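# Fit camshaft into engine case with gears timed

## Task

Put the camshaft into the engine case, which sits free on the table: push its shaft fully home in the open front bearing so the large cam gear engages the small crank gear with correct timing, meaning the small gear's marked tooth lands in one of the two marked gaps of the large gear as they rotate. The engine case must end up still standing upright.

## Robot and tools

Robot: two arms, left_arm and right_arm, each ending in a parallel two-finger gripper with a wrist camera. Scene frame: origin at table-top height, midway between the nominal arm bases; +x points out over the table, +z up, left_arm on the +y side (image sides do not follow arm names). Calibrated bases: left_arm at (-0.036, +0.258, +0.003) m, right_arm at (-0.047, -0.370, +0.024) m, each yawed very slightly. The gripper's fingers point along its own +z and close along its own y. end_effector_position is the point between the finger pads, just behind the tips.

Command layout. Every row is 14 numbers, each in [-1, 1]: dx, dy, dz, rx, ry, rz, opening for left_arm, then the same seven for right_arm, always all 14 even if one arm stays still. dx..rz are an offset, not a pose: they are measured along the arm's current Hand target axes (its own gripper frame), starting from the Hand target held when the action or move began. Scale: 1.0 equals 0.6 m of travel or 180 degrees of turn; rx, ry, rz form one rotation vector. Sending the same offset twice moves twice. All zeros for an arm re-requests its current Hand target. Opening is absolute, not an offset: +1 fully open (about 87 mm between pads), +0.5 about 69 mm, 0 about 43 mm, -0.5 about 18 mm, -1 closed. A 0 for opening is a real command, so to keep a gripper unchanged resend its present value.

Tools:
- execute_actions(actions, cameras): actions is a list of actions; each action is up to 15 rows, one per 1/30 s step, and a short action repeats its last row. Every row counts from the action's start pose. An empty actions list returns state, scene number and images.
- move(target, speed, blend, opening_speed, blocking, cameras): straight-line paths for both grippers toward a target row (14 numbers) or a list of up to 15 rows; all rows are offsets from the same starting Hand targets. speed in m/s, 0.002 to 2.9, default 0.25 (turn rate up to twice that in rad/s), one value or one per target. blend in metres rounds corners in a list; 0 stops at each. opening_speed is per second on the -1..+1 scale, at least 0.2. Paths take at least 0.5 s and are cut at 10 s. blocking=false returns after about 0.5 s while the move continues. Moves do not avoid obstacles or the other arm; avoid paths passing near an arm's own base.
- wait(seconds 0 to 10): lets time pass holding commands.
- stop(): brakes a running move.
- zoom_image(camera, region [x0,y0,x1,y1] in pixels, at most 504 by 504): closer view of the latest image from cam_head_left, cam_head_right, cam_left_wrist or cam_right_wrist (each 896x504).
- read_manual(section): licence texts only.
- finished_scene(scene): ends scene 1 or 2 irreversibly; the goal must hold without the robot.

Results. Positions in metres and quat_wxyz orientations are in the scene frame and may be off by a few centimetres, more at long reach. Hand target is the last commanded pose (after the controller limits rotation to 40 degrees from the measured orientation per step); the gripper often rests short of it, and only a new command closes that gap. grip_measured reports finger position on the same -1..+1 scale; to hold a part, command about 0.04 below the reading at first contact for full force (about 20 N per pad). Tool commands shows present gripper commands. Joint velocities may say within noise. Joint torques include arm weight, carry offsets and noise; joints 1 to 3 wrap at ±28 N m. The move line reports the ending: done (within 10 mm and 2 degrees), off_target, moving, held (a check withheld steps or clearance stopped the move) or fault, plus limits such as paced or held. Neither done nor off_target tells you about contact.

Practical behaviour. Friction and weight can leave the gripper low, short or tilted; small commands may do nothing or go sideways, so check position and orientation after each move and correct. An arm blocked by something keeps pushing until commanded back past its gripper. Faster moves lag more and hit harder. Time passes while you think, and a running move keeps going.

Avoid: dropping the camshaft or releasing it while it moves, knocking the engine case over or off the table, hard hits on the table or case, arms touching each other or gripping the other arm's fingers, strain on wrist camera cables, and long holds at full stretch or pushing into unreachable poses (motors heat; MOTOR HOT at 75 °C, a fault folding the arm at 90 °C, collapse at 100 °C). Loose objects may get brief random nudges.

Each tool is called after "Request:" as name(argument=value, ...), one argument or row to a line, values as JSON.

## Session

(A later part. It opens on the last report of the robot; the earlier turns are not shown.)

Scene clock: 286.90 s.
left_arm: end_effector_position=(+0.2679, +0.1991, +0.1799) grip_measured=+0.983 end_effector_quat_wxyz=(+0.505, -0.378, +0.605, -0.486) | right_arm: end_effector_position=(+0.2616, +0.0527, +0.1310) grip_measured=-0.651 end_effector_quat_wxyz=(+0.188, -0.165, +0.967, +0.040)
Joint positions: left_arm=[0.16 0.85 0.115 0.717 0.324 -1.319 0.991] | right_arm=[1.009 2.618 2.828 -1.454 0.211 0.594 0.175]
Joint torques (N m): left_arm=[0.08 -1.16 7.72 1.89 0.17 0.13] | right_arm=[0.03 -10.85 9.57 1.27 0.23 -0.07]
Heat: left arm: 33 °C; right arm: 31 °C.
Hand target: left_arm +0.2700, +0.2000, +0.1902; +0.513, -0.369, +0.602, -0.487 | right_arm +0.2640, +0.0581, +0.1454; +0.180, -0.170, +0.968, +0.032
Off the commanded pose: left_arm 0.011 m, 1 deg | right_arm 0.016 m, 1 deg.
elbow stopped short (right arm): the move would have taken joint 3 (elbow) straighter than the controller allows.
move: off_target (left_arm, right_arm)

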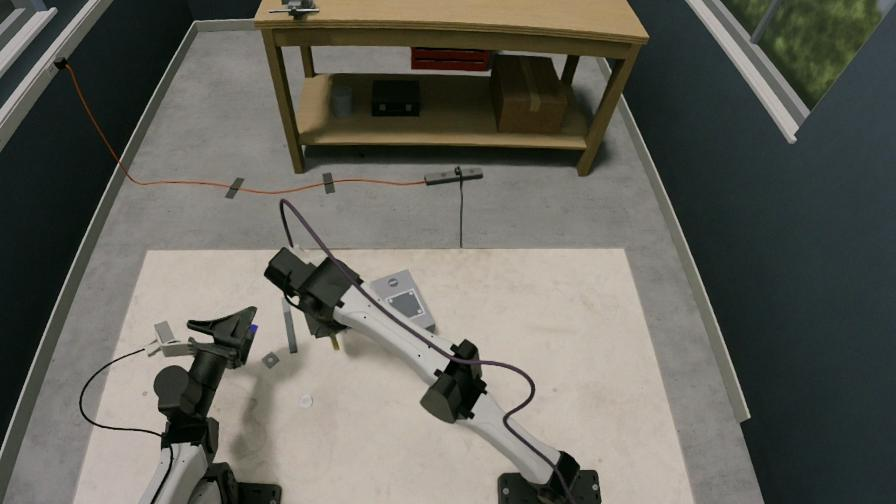

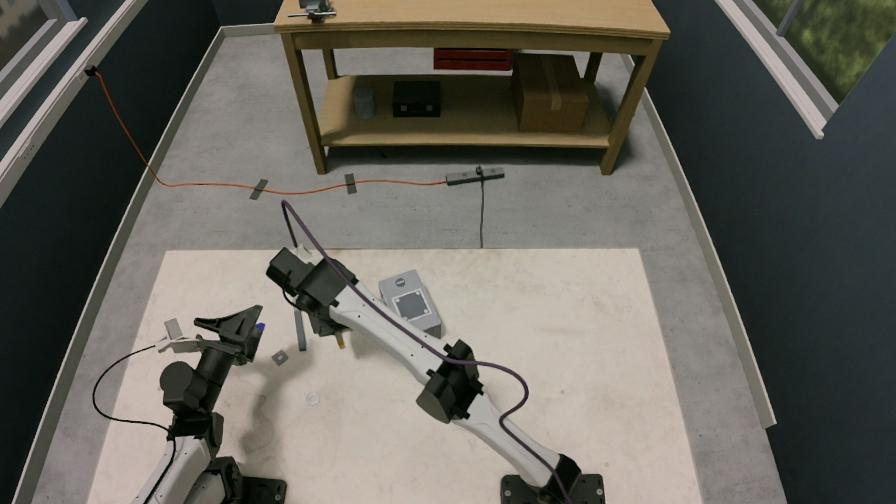

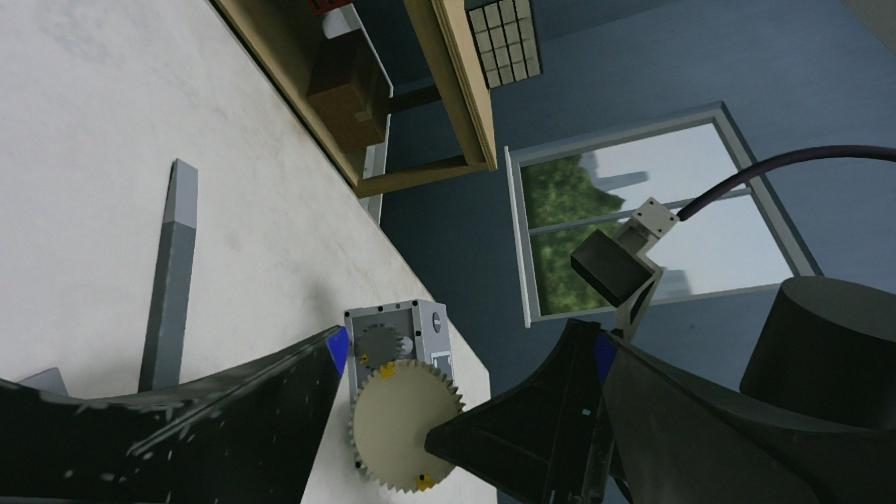

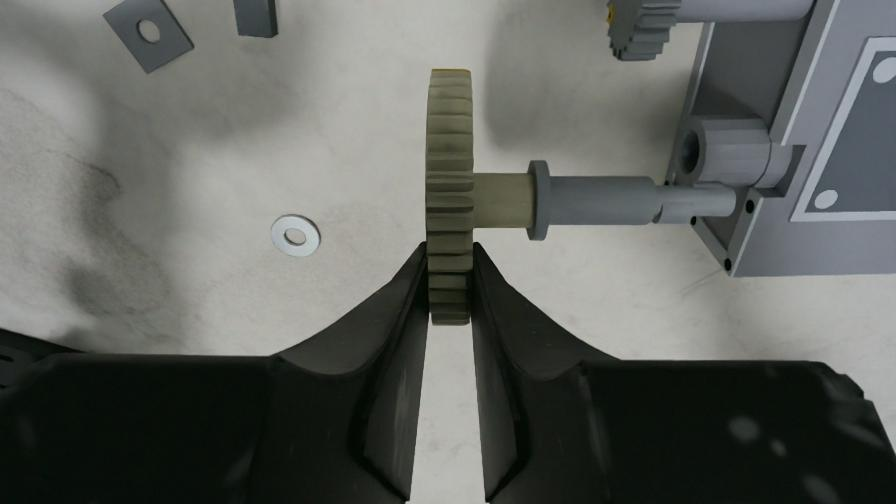

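Request:
zoom_image(
  camera="cam_left_wrist",
  region=[340, 290, 480, 504],
)

Request:
zoom_image(
  camera="cam_left_wrist",
  region=[340, 310, 430, 400],
)

Request:
zoom_image(
  camera="cam_right_wrist",
  region=[392, 0, 896, 340],
)

Scaled by 2.355 from the camera's 896x504 image, which has a finer 1280x720 frame.

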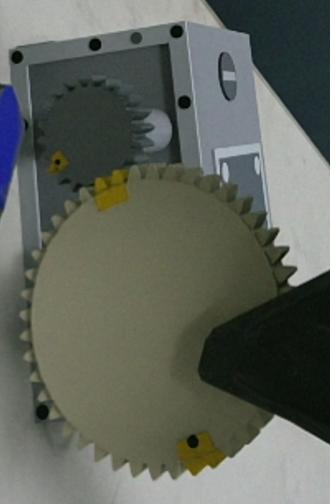

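Scaled by 5.600 from the camera's 896x504 image, which has a finer 1280x720 frame.

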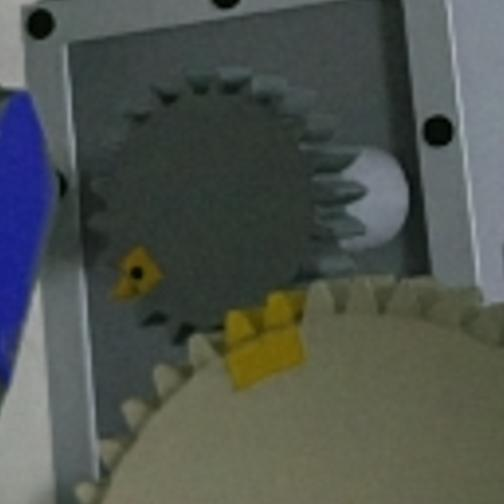

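Scaled by 1.000.

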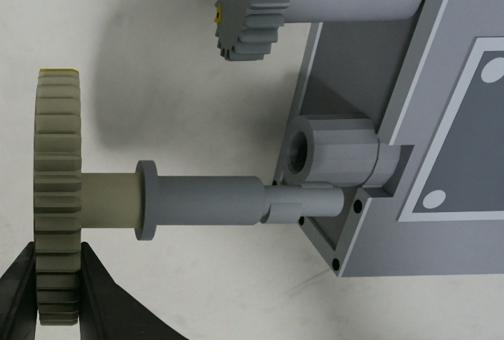

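Request:
move(
  target=[
    [0,0,0,0,0,0,1,0.082,0.034,-0.049,0,0,0,-0.74],
    [0,0,0,0,0,0,1,0.2105,-0.1213,-0.045,-0.1307,0.0474,-0.0444,-0.74],
  ],
  cameras=["all"],
  speed=0.15,
  blend=0.03,
)

Scene clock: 359.90 s.
left_arm: end_effector_position=(+0.2679, +0.1991, +0.1799) grip_measured=+0.983 end_effector_quat_wxyz=(+0.505, -0.378, +0.605, -0.486) | right_arm: end_effector_position=(+0.1667, -0.0565, +0.1118) grip_measured=-0.651 end_effector_quat_wxyz=(+0.052, -0.267, +0.945, +0.184)
Joint positions: left_arm=[0.16 0.85 0.115 0.717 0.324 -1.319 0.991] | right_arm=[0.864 1.86 1.472 -0.894 -0.258 0.31 0.175]
Joint torques (N m): left_arm=[0.06 -1.14 7.73 1.89 0.17 0.13] | right_arm=[-0.53 -9.81 5.7 1.44 -0.13 -0.06]
Heat: left arm: 32 °C; right arm: 32 °C.
Hand target: left_arm +0.2700, +0.2000, +0.1902; +0.513, -0.369, +0.602, -0.487 | right_arm +0.1690, -0.0538, +0.1251; +0.071, -0.272, +0.938, +0.203
Off the commanded pose: left_arm 0.011 m, 1 deg | right_arm 0.014 m, 3 deg.
move: off_target (left_arm, right_arm)

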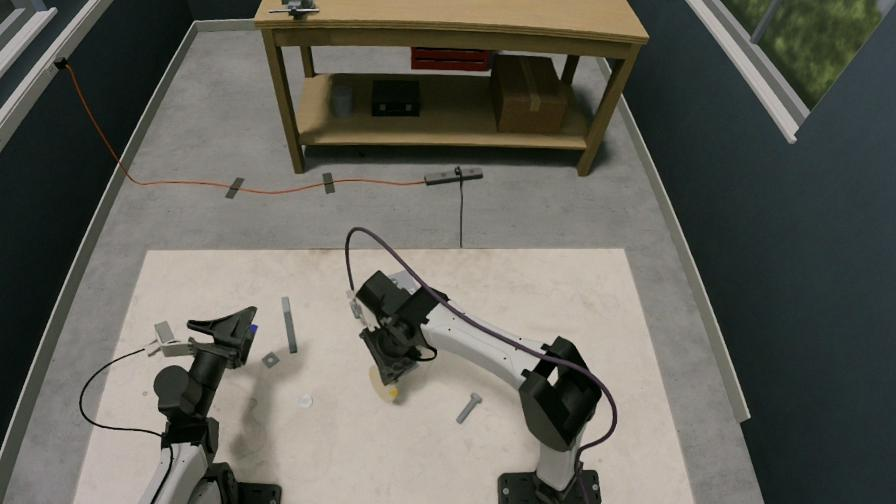

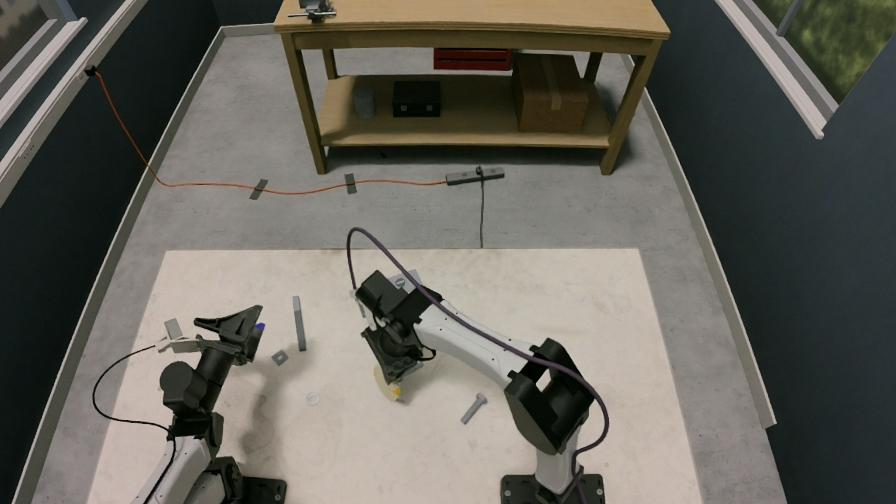

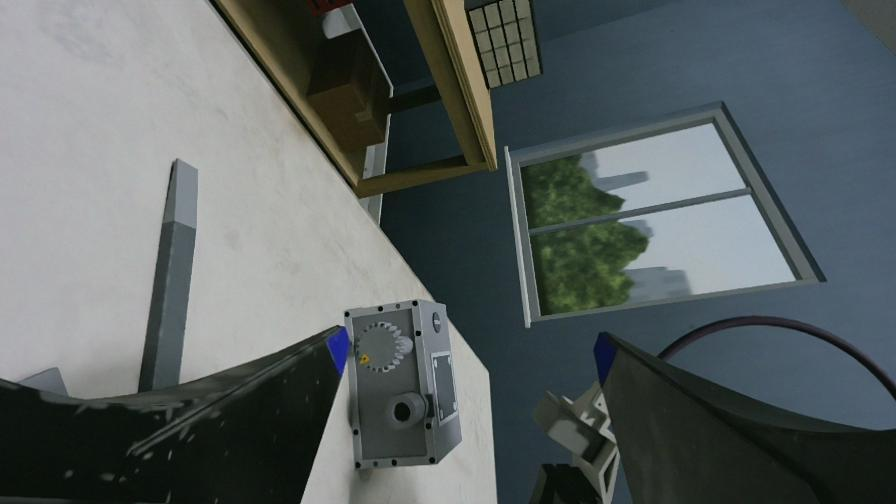

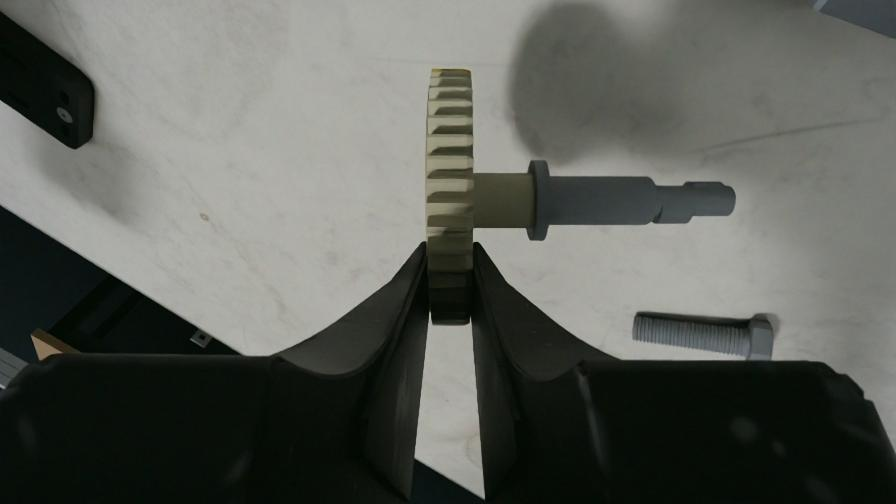

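Request:
move(
  target=[0,0,0,0,0,0,1,0.017,-0.024,0.0636,0,0,0,-0.74],
  cameras=["cam_right_wrist","cam_head_left"],
  speed=0.08,
)

Scene clock: 366.07 s.
left_arm: end_effector_position=(+0.2679, +0.1991, +0.1799) grip_measured=+0.983 end_effector_quat_wxyz=(+0.505, -0.378, +0.605, -0.486) | right_arm: end_effector_position=(+0.1666, -0.0565, +0.0812) grip_measured=-0.651 end_effector_quat_wxyz=(+0.064, -0.268, +0.942, +0.192)
Joint positions: left_arm=[0.16 0.85 0.115 0.717 0.324 -1.319 0.991] | right_arm=[0.864 1.859 1.342 -0.736 -0.258 0.309 0.175]
Joint torques (N m): left_arm=[0.12 -1.13 7.73 1.89 0.17 0.13] | right_arm=[-0.62 -7.24 5.74 1.54 -0.16 -0.04]
Heat: left arm: 32 °C; right arm: 33 °C.
Hand target: left_arm +0.2700, +0.2000, +0.1902; +0.513, -0.369, +0.602, -0.487 | right_arm +0.1691, -0.0538, +0.0831; +0.072, -0.272, +0.938, +0.203
Off the commanded pose: left_arm 0.011 m, 1 deg | right_arm 0.004 m, 2 deg.
move: off_target (left_arm)
Images, in order (width x height): cam_head_left 896x504, cam_right_wrist 896x504.

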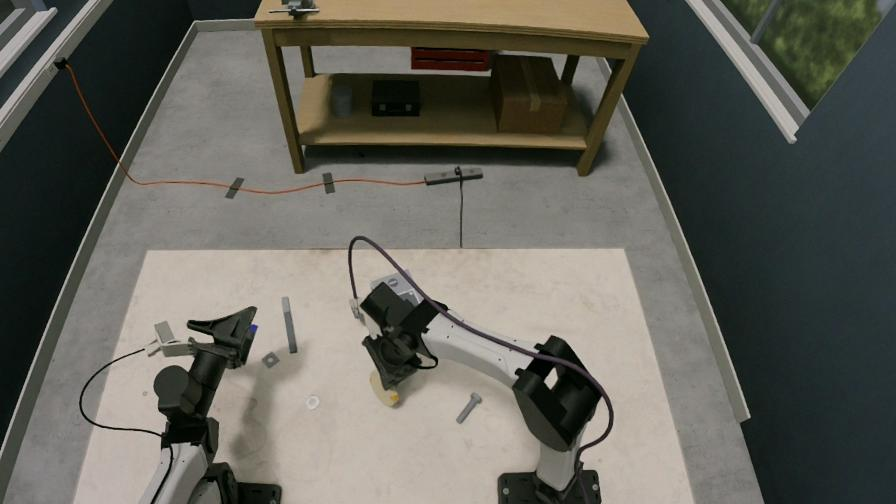

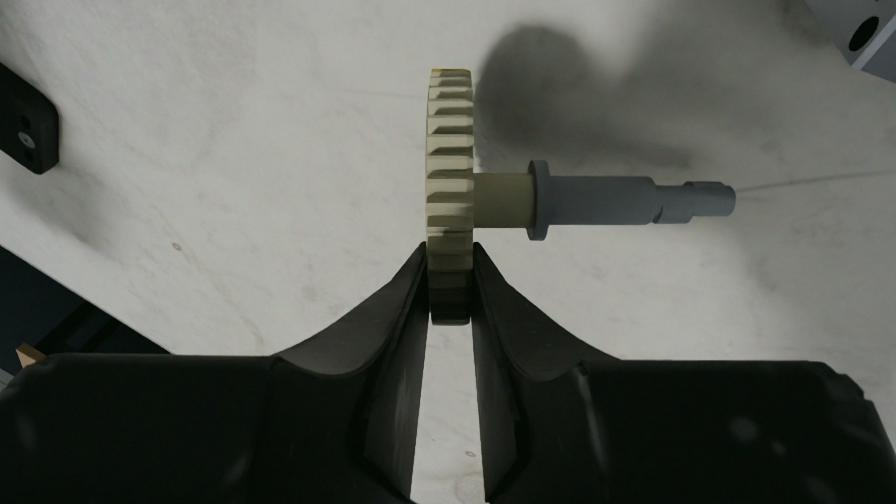

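Request:
move(
  target=[0,0,0,0,0,0,1,0.0038,-0.0054,0.0143,0,0,0,-0.74],
  cameras=["cam_right_wrist"],
  speed=0.05,
)

Request:
move(
  target=[0,0,0,0,0,0,1,0.002,-0.0028,0.0075,0,0,0,-0.74],
  cameras=["cam_right_wrist"],
  speed=0.05,
)

Scene clock: 374.20 s.
left_arm: end_effector_position=(+0.2679, +0.1991, +0.1799) grip_measured=+0.983 end_effector_quat_wxyz=(+0.505, -0.378, +0.605, -0.486) | right_arm: end_effector_position=(+0.1666, -0.0565, +0.0733) grip_measured=-0.651 end_effector_quat_wxyz=(+0.066, -0.269, +0.941, +0.193)
Joint positions: left_arm=[0.16 0.85 0.115 0.717 0.324 -1.319 0.991] | right_arm=[0.864 1.865 1.316 -0.7 -0.259 0.309 0.175]
Joint torques (N m): left_arm=[0.09 -1.13 7.71 1.88 0.17 0.13] | right_arm=[-0.54 -6.89 5.72 1.52 -0.15 -0.04]
Heat: left arm: 31 °C; right arm: 32 °C.
Hand target: left_arm +0.2700, +0.2000, +0.1902; +0.513, -0.369, +0.602, -0.487 | right_arm +0.1691, -0.0538, +0.0737; +0.072, -0.272, +0.938, +0.203
Off the commanded pose: left_arm 0.011 m, 1 deg | right_arm 0.004 m, 1 deg.
move: off_target (left_arm)
Images, in order (width x height): cam_right_wrist 896x504.

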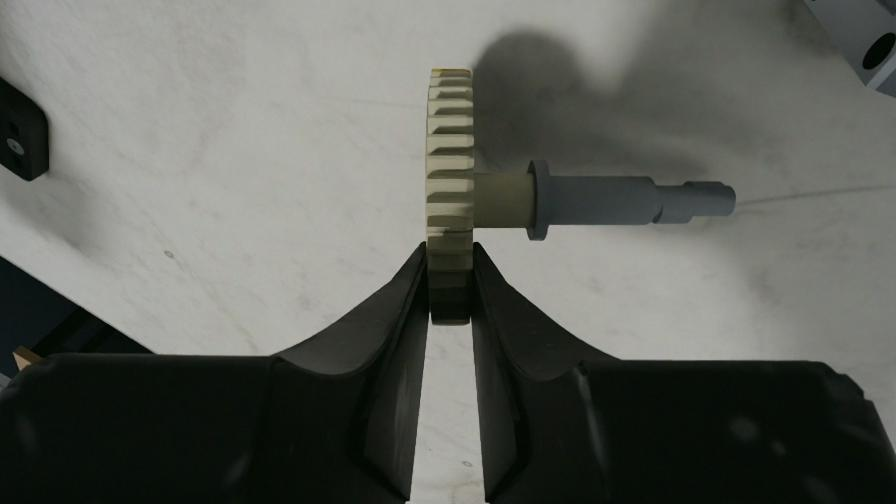

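Scene clock: 375.10 s.
left_arm: end_effector_position=(+0.2679, +0.1991, +0.1799) grip_measured=+0.983 end_effector_quat_wxyz=(+0.505, -0.378, +0.605, -0.486) | right_arm: end_effector_position=(+0.1666, -0.0564, +0.0683) grip_measured=-0.651 end_effector_quat_wxyz=(+0.066, -0.269, +0.941, +0.193)
Joint positions: left_arm=[0.16 0.85 0.115 0.717 0.324 -1.319 0.991] | right_arm=[0.864 1.871 1.303 -0.681 -0.259 0.309 0.175]
Joint torques (N m): left_arm=[0.09 -1.18 7.73 1.89 0.17 0.13] | right_arm=[-0.53 -6.86 5.74 1.52 -0.14 -0.04]
Heat: left arm: 31 °C; right arm: 32 °C.
Hand target: left_arm +0.2700, +0.2000, +0.1902; +0.513, -0.369, +0.602, -0.487 | right_arm +0.1691, -0.0537, +0.0687; +0.072, -0.272, +0.938, +0.203
Off the commanded pose: left_arm 0.011 m, 1 deg | right_arm 0.004 m, 1 deg.
move: off_target (left_arm)
Images, in order (width x height): cam_right_wrist 896x504.

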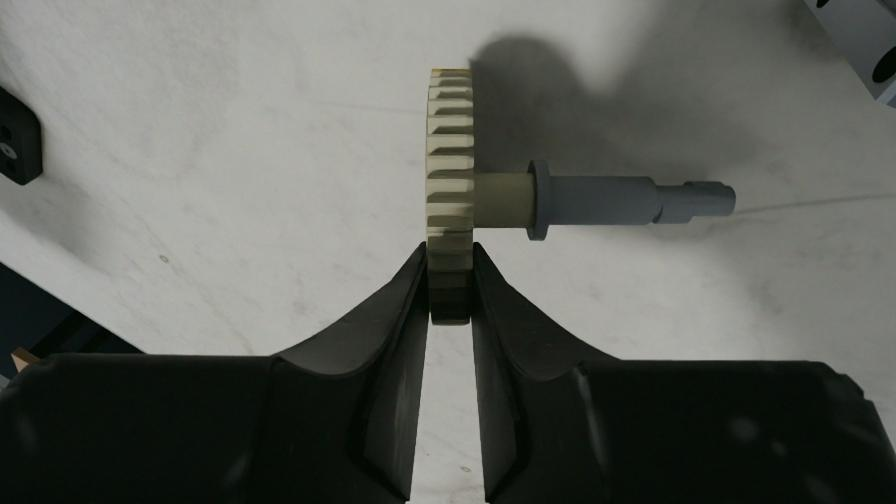

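Request:
move(
  target=[0,0,0,0,0,0,1,0.002,-0.0028,0.0075,0,0,0,-0.74],
  cameras=["cam_right_wrist"],
  speed=0.03,
)

Request:
zoom_image(
  camera="cam_right_wrist",
  region=[400, 20, 800, 345],
)

Scene clock: 379.87 s.
left_arm: end_effector_position=(+0.2679, +0.1991, +0.1799) grip_measured=+0.983 end_effector_quat_wxyz=(+0.505, -0.378, +0.605, -0.486) | right_arm: end_effector_position=(+0.1667, -0.0561, +0.0638) grip_measured=-0.651 end_effector_quat_wxyz=(+0.066, -0.269, +0.941, +0.193)
Joint positions: left_arm=[0.16 0.85 0.115 0.717 0.324 -1.319 0.991] | right_arm=[0.864 1.876 1.292 -0.663 -0.26 0.309 0.175]
Joint torques (N m): left_arm=[0.08 -1.13 7.75 1.9 0.16 0.13] | right_arm=[-0.57 -6.9 5.64 1.52 -0.14 -0.03]
Heat: left arm: 31 °C; right arm: 32 °C.
Hand target: left_arm +0.2700, +0.2000, +0.1902; +0.513, -0.369, +0.602, -0.487 | right_arm +0.1691, -0.0537, +0.0638; +0.072, -0.272, +0.938, +0.203
Off the commanded pose: left_arm 0.011 m, 1 deg | right_arm 0.003 m, 1 deg.
move: off_target (left_arm)
Images, in order (width x height): cam_right_wrist 896x504.

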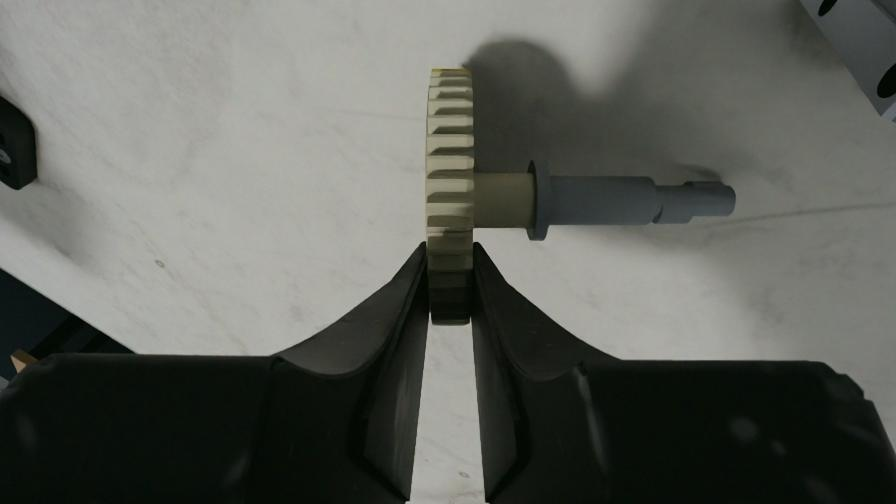

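Scaled by 1.260 from the camera's 896x504 image, which has a finer 1280x720 frame.

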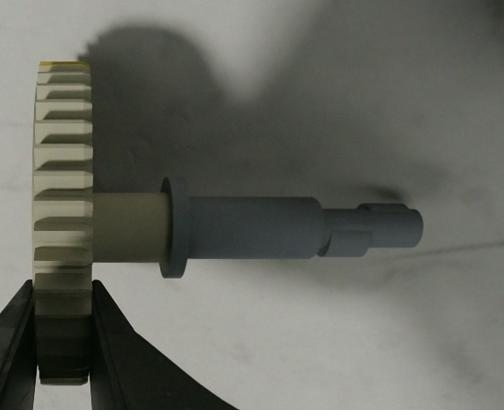

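Request:
move(
  target=[0,0,0,0,0,0,1,0.0014,-0.002,0.0053,0,0,0,-0.74],
  cameras=["cam_right_wrist"],
  speed=0.03,
)

Request:
zoom_image(
  camera="cam_right_wrist",
  region=[400, 20, 800, 345],
)

Scene clock: 386.93 s.
left_arm: end_effector_position=(+0.2679, +0.1991, +0.1799) grip_measured=+0.983 end_effector_quat_wxyz=(+0.505, -0.378, +0.605, -0.486) | right_arm: end_effector_position=(+0.1669, -0.0545, +0.0632) grip_measured=-0.651 end_effector_quat_wxyz=(+0.068, -0.269, +0.940, +0.198)
Joint positions: left_arm=[0.16 0.85 0.115 0.717 0.324 -1.319 0.991] | right_arm=[0.864 1.876 1.287 -0.65 -0.265 0.309 0.175]
Joint torques (N m): left_arm=[0.12 -1.13 7.72 1.88 0.17 0.12] | right_arm=[-0.54 -6.46 5.23 1.58 -0.1 -0.08]
Heat: left arm: 31 °C; right arm: 31 °C.
Hand target: left_arm +0.2700, +0.2000, +0.1902; +0.513, -0.369, +0.602, -0.487 | right_arm +0.1690, -0.0537, +0.0603; +0.071, -0.272, +0.938, +0.203
Off the commanded pose: left_arm 0.011 m, 1 deg | right_arm 0.004 m, 1 deg.
move: off_target (left_arm)
Images, in order (width x height): cam_right_wrist 896x504.

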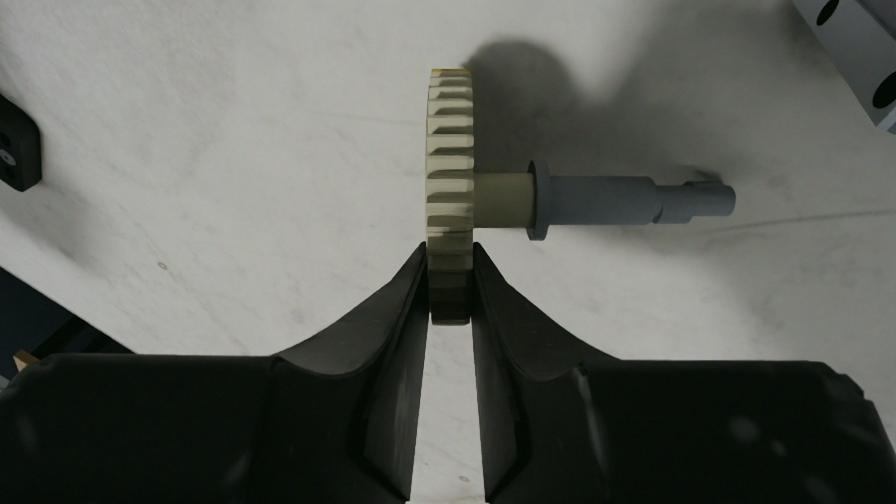

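Scaled by 1.260 from the camera's 896x504 image, which has a finer 1280x720 frame.

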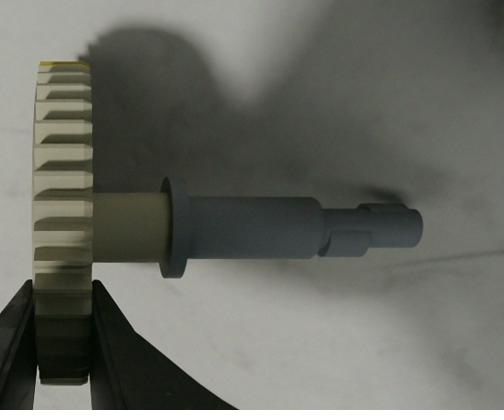

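Request:
move(
  target=[
    [0,0,0,0,0,0,1,0,0,-0.004,0,0,0,0.2],
    [0,0,0,0,0,0,1,0,0,-0.13,0,0,0,0.2],
  ],
  cameras=["cam_right_wrist","cam_head_left"],
  speed=0.12,
  opening_speed=0.5,
)

Scene clock: 405.97 s.
left_arm: end_effector_position=(+0.2679, +0.1991, +0.1799) grip_measured=+0.983 end_effector_quat_wxyz=(+0.505, -0.378, +0.605, -0.486) | right_arm: end_effector_position=(+0.1599, -0.0911, +0.1146) grip_measured=+0.200 end_effector_quat_wxyz=(+0.051, -0.268, +0.944, +0.189)
Joint positions: left_arm=[0.16 0.85 0.115 0.717 0.324 -1.319 0.991] | right_arm=[0.805 1.751 1.345 -0.89 -0.284 0.25 0.6]
Joint torques (N m): left_arm=[0.12 -1.16 7.73 1.88 0.17 0.13] | right_arm=[-0.84 -7.68 9.47 1.15 -0.12 -0.06]
Heat: left arm: 31 °C; right arm: 29 °C.
Hand target: left_arm +0.2700, +0.2000, +0.1902; +0.513, -0.369, +0.602, -0.487 | right_arm +0.1672, -0.0864, +0.1310; +0.071, -0.272, +0.938, +0.203
Off the commanded pose: left_arm 0.011 m, 1 deg | right_arm 0.019 m, 3 deg.
move: off_target (left_arm, right_arm)
Images, in order (width x height): cam_head_left 896x504, cam_right_wrist 896x504.

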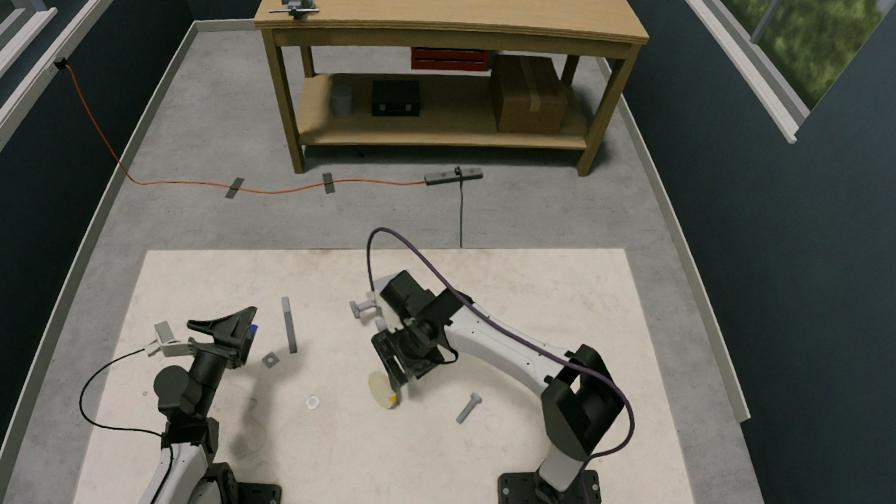

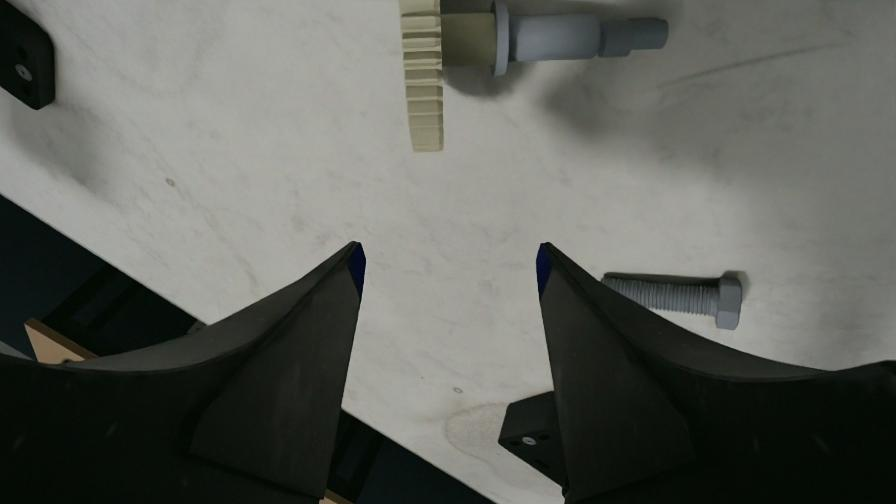

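Request:
move(
  target=[0,0,0,0,0,0,1,0.0835,0.0118,0.052,0,-0.2028,0,0.2],
  cameras=["cam_right_wrist"],
  speed=0.15,
)

Scene clock: 421.33 s.
left_arm: end_effector_position=(+0.2679, +0.1991, +0.1799) grip_measured=+0.983 end_effector_quat_wxyz=(+0.505, -0.378, +0.605, -0.486) | right_arm: end_effector_position=(+0.1223, -0.0945, +0.0898) grip_measured=+0.200 end_effector_quat_wxyz=(+0.353, -0.200, +0.873, +0.270)
Joint positions: left_arm=[0.16 0.85 0.115 0.717 0.324 -1.319 0.991] | right_arm=[1.061 1.184 0.488 0.042 0.112 0.514 0.6]
Joint torques (N m): left_arm=[0.12 -1.17 7.71 1.88 0.17 0.13] | right_arm=[0.62 -3.21 5.56 2.42 0.28 0.17]
Heat: left arm: 31 °C; right arm: 29 °C.
Hand target: left_arm +0.2700, +0.2000, +0.1902; +0.513, -0.369, +0.602, -0.487 | right_arm +0.1220, -0.0921, +0.0928; +0.362, -0.194, +0.868, +0.278
Off the commanded pose: left_arm 0.011 m, 1 deg | right_arm 0.004 m, 2 deg.
move: off_target (left_arm)
Images, in order (width x height): cam_right_wrist 896x504.

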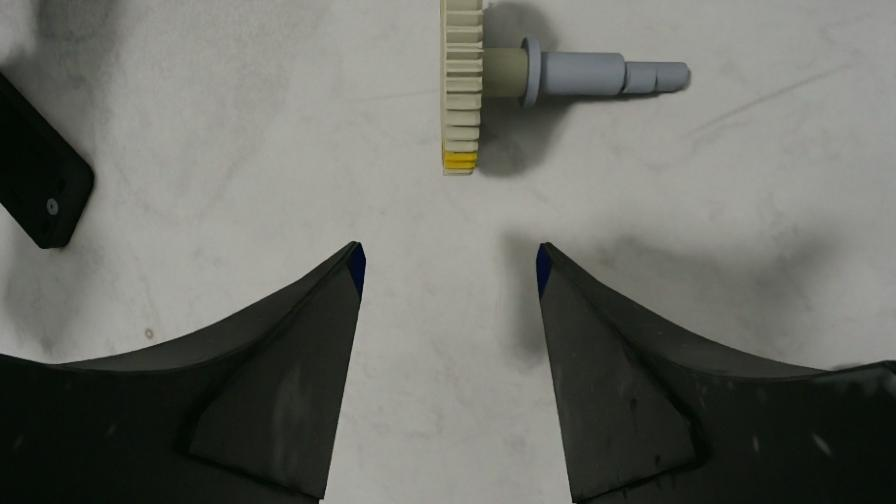

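Request:
move(
  target=[0,0,0,0,0,0,1,0.003,-0.003,0.099,0.0064,0,0.0054,0.2],
  cameras=["cam_right_wrist"],
  speed=0.12,
)

Scene clock: 429.97 s.
left_arm: end_effector_position=(+0.2679, +0.1991, +0.1799) grip_measured=+0.983 end_effector_quat_wxyz=(+0.505, -0.378, +0.605, -0.486) | right_arm: end_effector_position=(+0.1394, -0.0687, +0.0420) grip_measured=+0.200 end_effector_quat_wxyz=(+0.341, -0.199, +0.882, +0.258)
Joint positions: left_arm=[0.16 0.85 0.115 0.717 0.324 -1.319 0.991] | right_arm=[1.057 1.493 0.507 0.293 0.112 0.519 0.6]
Joint torques (N m): left_arm=[0.09 -1.14 7.73 1.89 0.17 0.12] | right_arm=[-0.87 -3.45 8.92 2.41 0.24 0.17]
Heat: left arm: 31 °C; right arm: 28 °C.
Hand target: left_arm +0.2700, +0.2000, +0.1902; +0.513, -0.369, +0.602, -0.487 | right_arm +0.1527, -0.0566, +0.0562; +0.361, -0.183, +0.873, +0.272
Off the commanded pose: left_arm 0.011 m, 1 deg | right_arm 0.023 m, 4 deg.
move: off_target (left_arm, right_arm)
Images, in order (width x height): cam_right_wrist 896x504.

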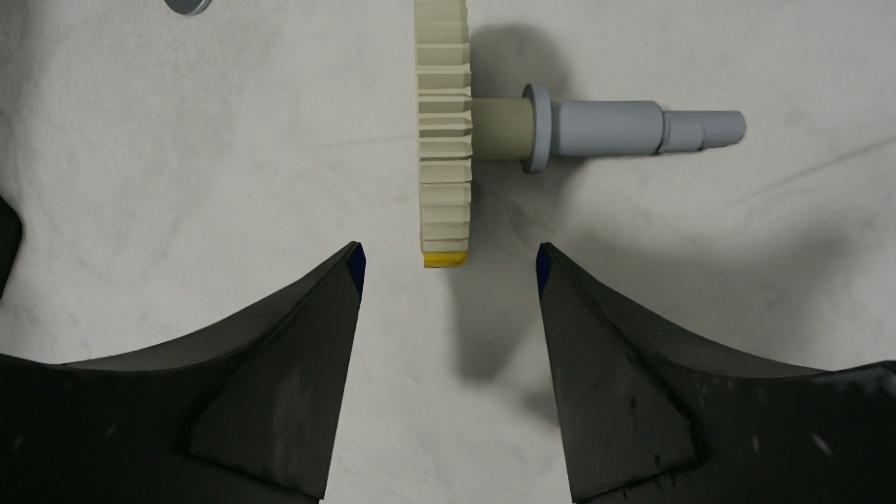

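Request:
move(
  target=[0,0,0,0,0,0,1,0,0,0,0,0,0,0.2],
  cameras=["cam_right_wrist"],
  speed=0.12,
)

Scene clock: 433.83 s.
left_arm: end_effector_position=(+0.2679, +0.1991, +0.1799) grip_measured=+0.983 end_effector_quat_wxyz=(+0.505, -0.378, +0.605, -0.486) | right_arm: end_effector_position=(+0.1395, -0.0685, +0.0421) grip_measured=+0.200 end_effector_quat_wxyz=(+0.341, -0.199, +0.882, +0.258)
Joint positions: left_arm=[0.16 0.85 0.115 0.717 0.324 -1.319 0.991] | right_arm=[1.057 1.493 0.507 0.293 0.112 0.52 0.6]
Joint torques (N m): left_arm=[0.09 -1.17 7.73 1.89 0.17 0.12] | right_arm=[-0.85 -3.37 8.95 2.41 0.27 0.17]
Heat: left arm: 31 °C; right arm: 28 °C.
Hand target: left_arm +0.2700, +0.2000, +0.1902; +0.513, -0.369, +0.602, -0.487 | right_arm +0.1526, -0.0566, +0.0562; +0.361, -0.183, +0.873, +0.273
Off the commanded pose: left_arm 0.011 m, 1 deg | right_arm 0.023 m, 3 deg.
move: off_target (left_arm, right_arm)
Images, in order (width x height): cam_right_wrist 896x504.

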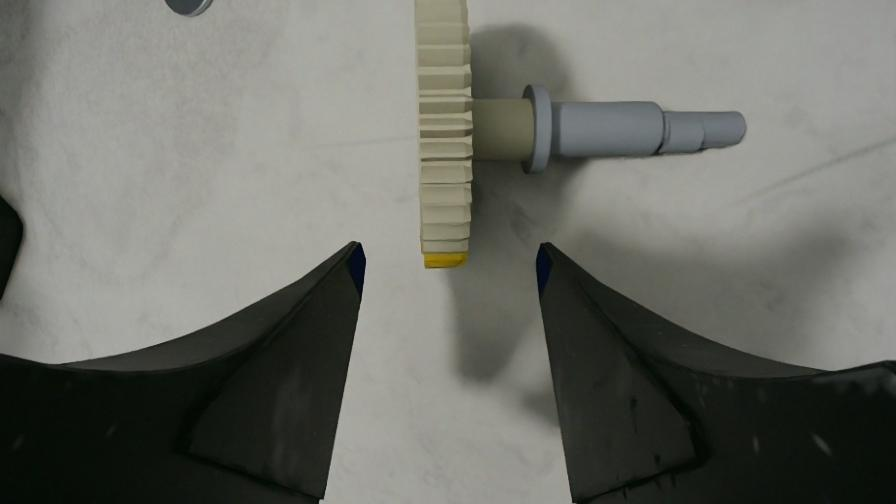

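Request:
move(
  target=[0,0,0,0,0,0,1,-0.028,0.008,0.006,0,0,0,0.2],
  cameras=["cam_right_wrist"],
  speed=0.12,
)

Scene clock: 438.30 s.
left_arm: end_effector_position=(+0.2679, +0.1991, +0.1799) grip_measured=+0.983 end_effector_quat_wxyz=(+0.505, -0.378, +0.605, -0.486) | right_arm: end_effector_position=(+0.1544, -0.0572, +0.0567) grip_measured=+0.200 end_effector_quat_wxyz=(+0.350, -0.189, +0.879, +0.262)
Joint positions: left_arm=[0.16 0.85 0.115 0.717 0.324 -1.319 0.991] | right_arm=[1.039 1.509 0.579 0.259 0.112 0.52 0.6]
Joint torques (N m): left_arm=[0.09 -1.16 7.73 1.89 0.17 0.12] | right_arm=[-0.85 -3.79 9.06 2.21 0.12 0.03]
Heat: left arm: 31 °C; right arm: 28 °C.
Hand target: left_arm +0.2700, +0.2000, +0.1902; +0.513, -0.369, +0.602, -0.487 | right_arm +0.1633, -0.0486, +0.0680; +0.361, -0.183, +0.873, +0.272
Off the commanded pose: left_arm 0.011 m, 1 deg | right_arm 0.017 m, 2 deg.
move: off_target (left_arm, right_arm)
Images, in order (width x height): cam_right_wrist 896x504.

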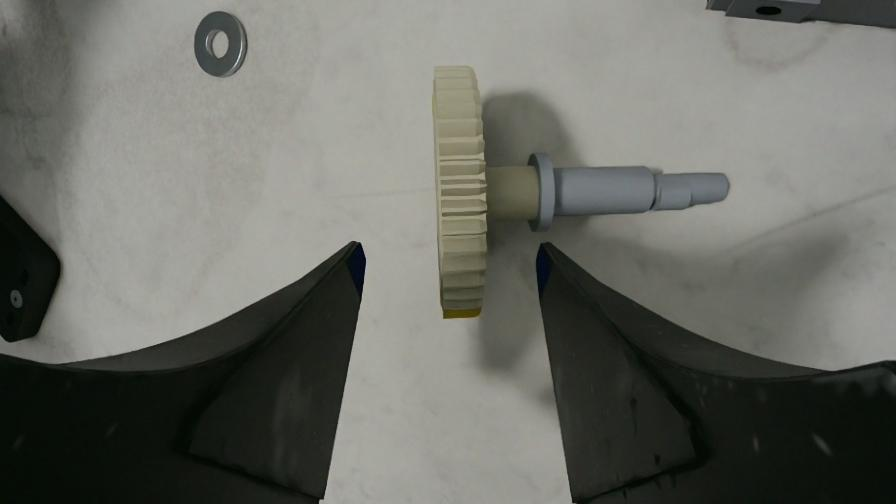

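Request:
move(
  target=[
    [0,0,0,0,0,0,1,0,-0.004,0,-0.008,0,-0.007,0.2],
    [0,0,0,0,0,0,1,0,-0.004,0,-0.008,0,-0.007,-0.74],
  ],
  cameras=["cam_right_wrist"],
  speed=0.08,
  opening_speed=0.5,
)

Scene clock: 448.37 s.
left_arm: end_effector_position=(+0.2679, +0.1991, +0.1799) grip_measured=+0.983 end_effector_quat_wxyz=(+0.505, -0.378, +0.605, -0.486) | right_arm: end_effector_position=(+0.1560, -0.0571, +0.0578) grip_measured=-0.651 end_effector_quat_wxyz=(+0.347, -0.199, +0.876, +0.270)
Joint positions: left_arm=[0.16 0.85 0.115 0.717 0.324 -1.319 0.991] | right_arm=[1.02 1.509 0.579 0.266 0.074 0.495 0.174]
Joint torques (N m): left_arm=[0.1 -1.17 7.73 1.89 0.17 0.13] | right_arm=[-0.85 -3.88 7.65 2.42 0.11 -0.1]
Heat: left arm: 31 °C; right arm: 29 °C.
Hand target: left_arm +0.2700, +0.2000, +0.1902; +0.513, -0.369, +0.602, -0.487 | right_arm +0.1645, -0.0505, +0.0671; +0.362, -0.197, +0.867, +0.279
Off the commanded pose: left_arm 0.011 m, 1 deg | right_arm 0.014 m, 2 deg.
move: off_target (left_arm, right_arm); target 2's new opening was sent with right_arm's hand 0.015 m and 2 deg from that target
Images, in order (width x height): cam_right_wrist 896x504.

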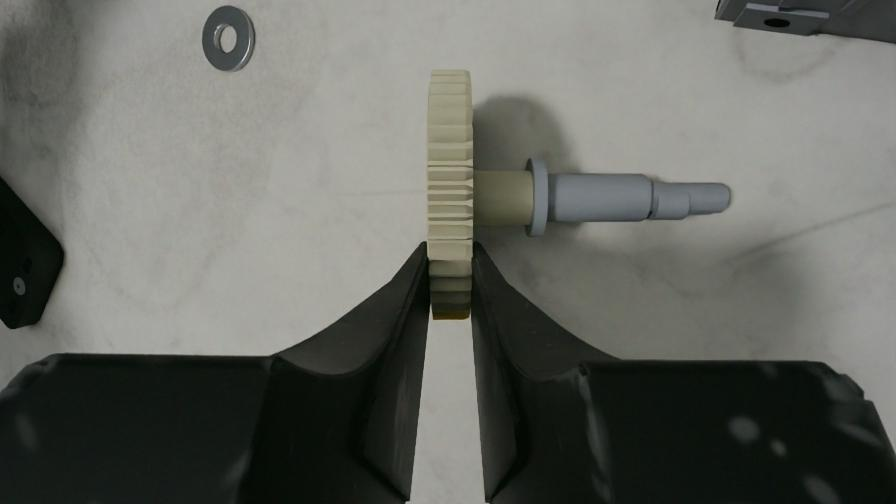

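Request:
move(
  target=[
    [0,0,0,0,0,0,1,-0.049,0.0227,-0.0387,0,0,0,-0.74],
    [0,0,0,0,0,0,1,-0.11,0.1305,-0.0498,0.1363,0.0275,-0.0251,-0.74],
    [0,0,0,0,0,0,1,-0.1743,0.1165,0.1377,0.1363,0.0275,-0.0251,-0.74],
  ],
  cameras=["all"],
  speed=0.15,
  blend=[0.02,0.02,0],
)

Request:
zoom_image(
  camera="cam_left_wrist",
  region=[330, 290, 480, 504],
)

Request:
zoom_image(
  camera="cam_right_wrist",
  region=[392, 0, 896, 340],
)

Scene clock: 469.43 s.
left_arm: end_effector_position=(+0.2679, +0.1991, +0.1799) grip_measured=+0.983 end_effector_quat_wxyz=(+0.505, -0.378, +0.605, -0.486) | right_arm: end_effector_position=(+0.2269, +0.0571, +0.1000) grip_measured=-0.651 end_effector_quat_wxyz=(+0.346, -0.171, +0.921, +0.045)
Joint positions: left_arm=[0.16 0.85 0.115 0.717 0.324 -1.319 0.991] | right_arm=[1.165 2.134 1.744 -0.645 0.494 0.619 0.174]
Joint torques (N m): left_arm=[0.06 -1.16 7.75 1.88 0.16 0.12] | right_arm=[-0.55 -9.11 10.89 1.83 0.43 -0.06]
Heat: left arm: 31 °C; right arm: 29 °C.
Hand target: left_arm +0.2700, +0.2000, +0.1902; +0.513, -0.369, +0.602, -0.487 | right_arm +0.2384, +0.0696, +0.1202; +0.369, -0.161, +0.913, +0.066
Off the commanded pose: left_arm 0.011 m, 1 deg | right_arm 0.026 m, 4 deg.
move: off_target (left_arm, right_arm); blend cut to 0.0198 m at target 1

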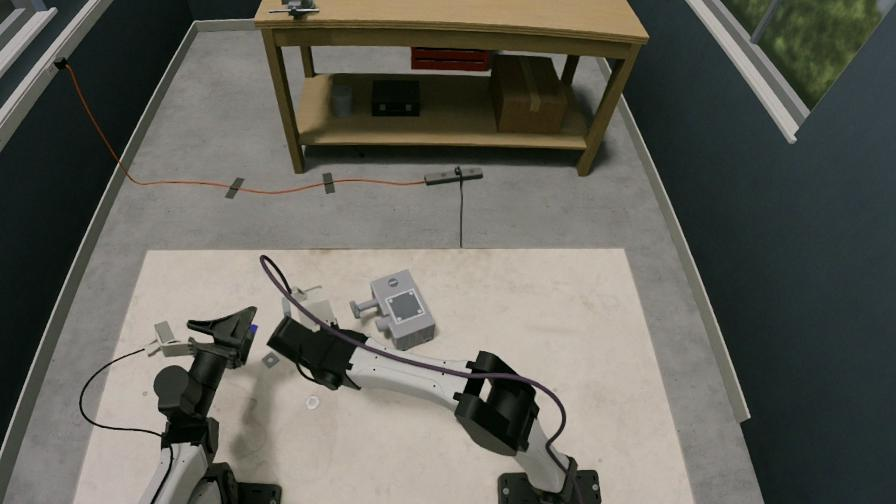

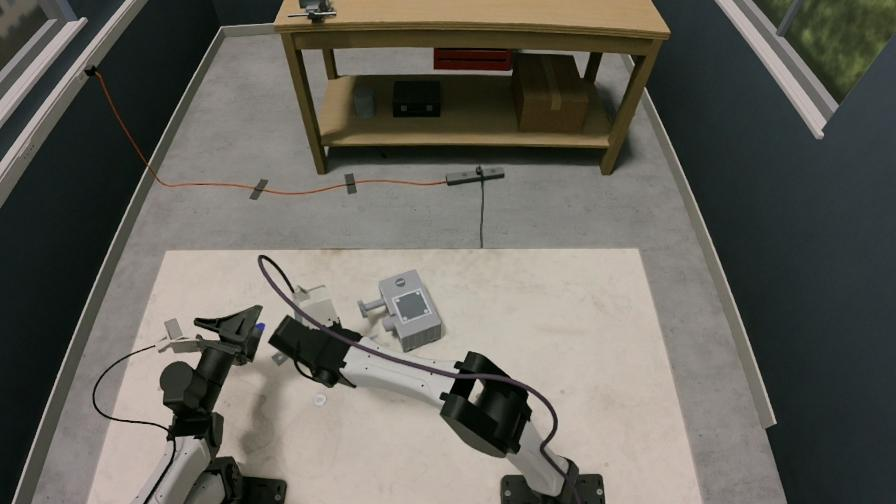

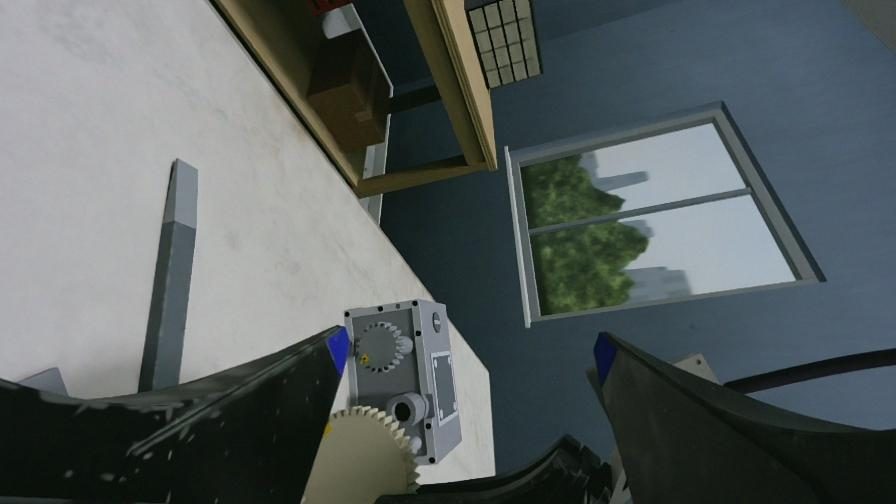

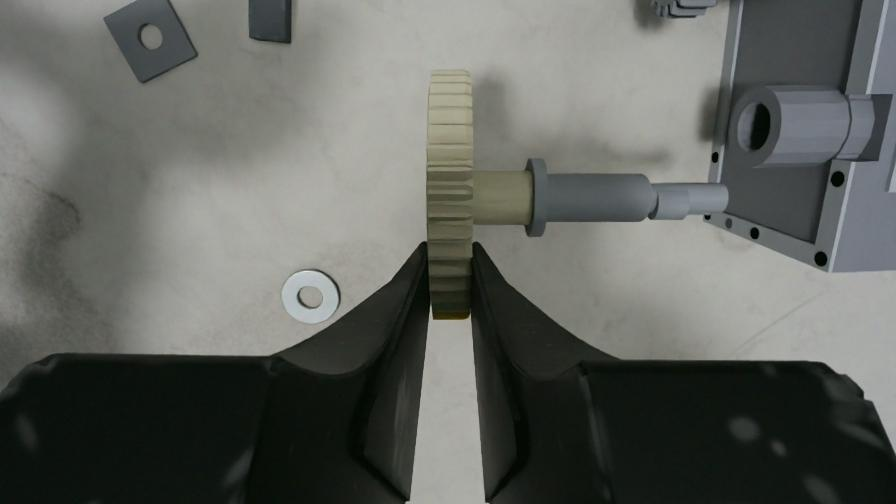

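Scaled by 2.355 from the camera's 896x504 image, which has a finer 1280x720 frame.

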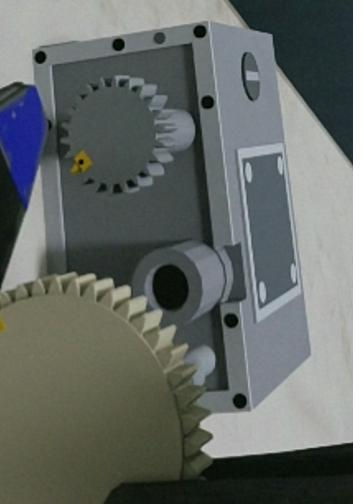

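Scaled by 1.000.

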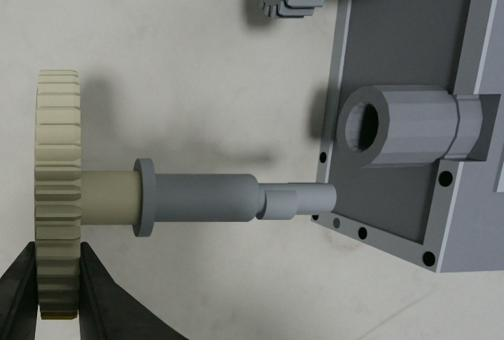

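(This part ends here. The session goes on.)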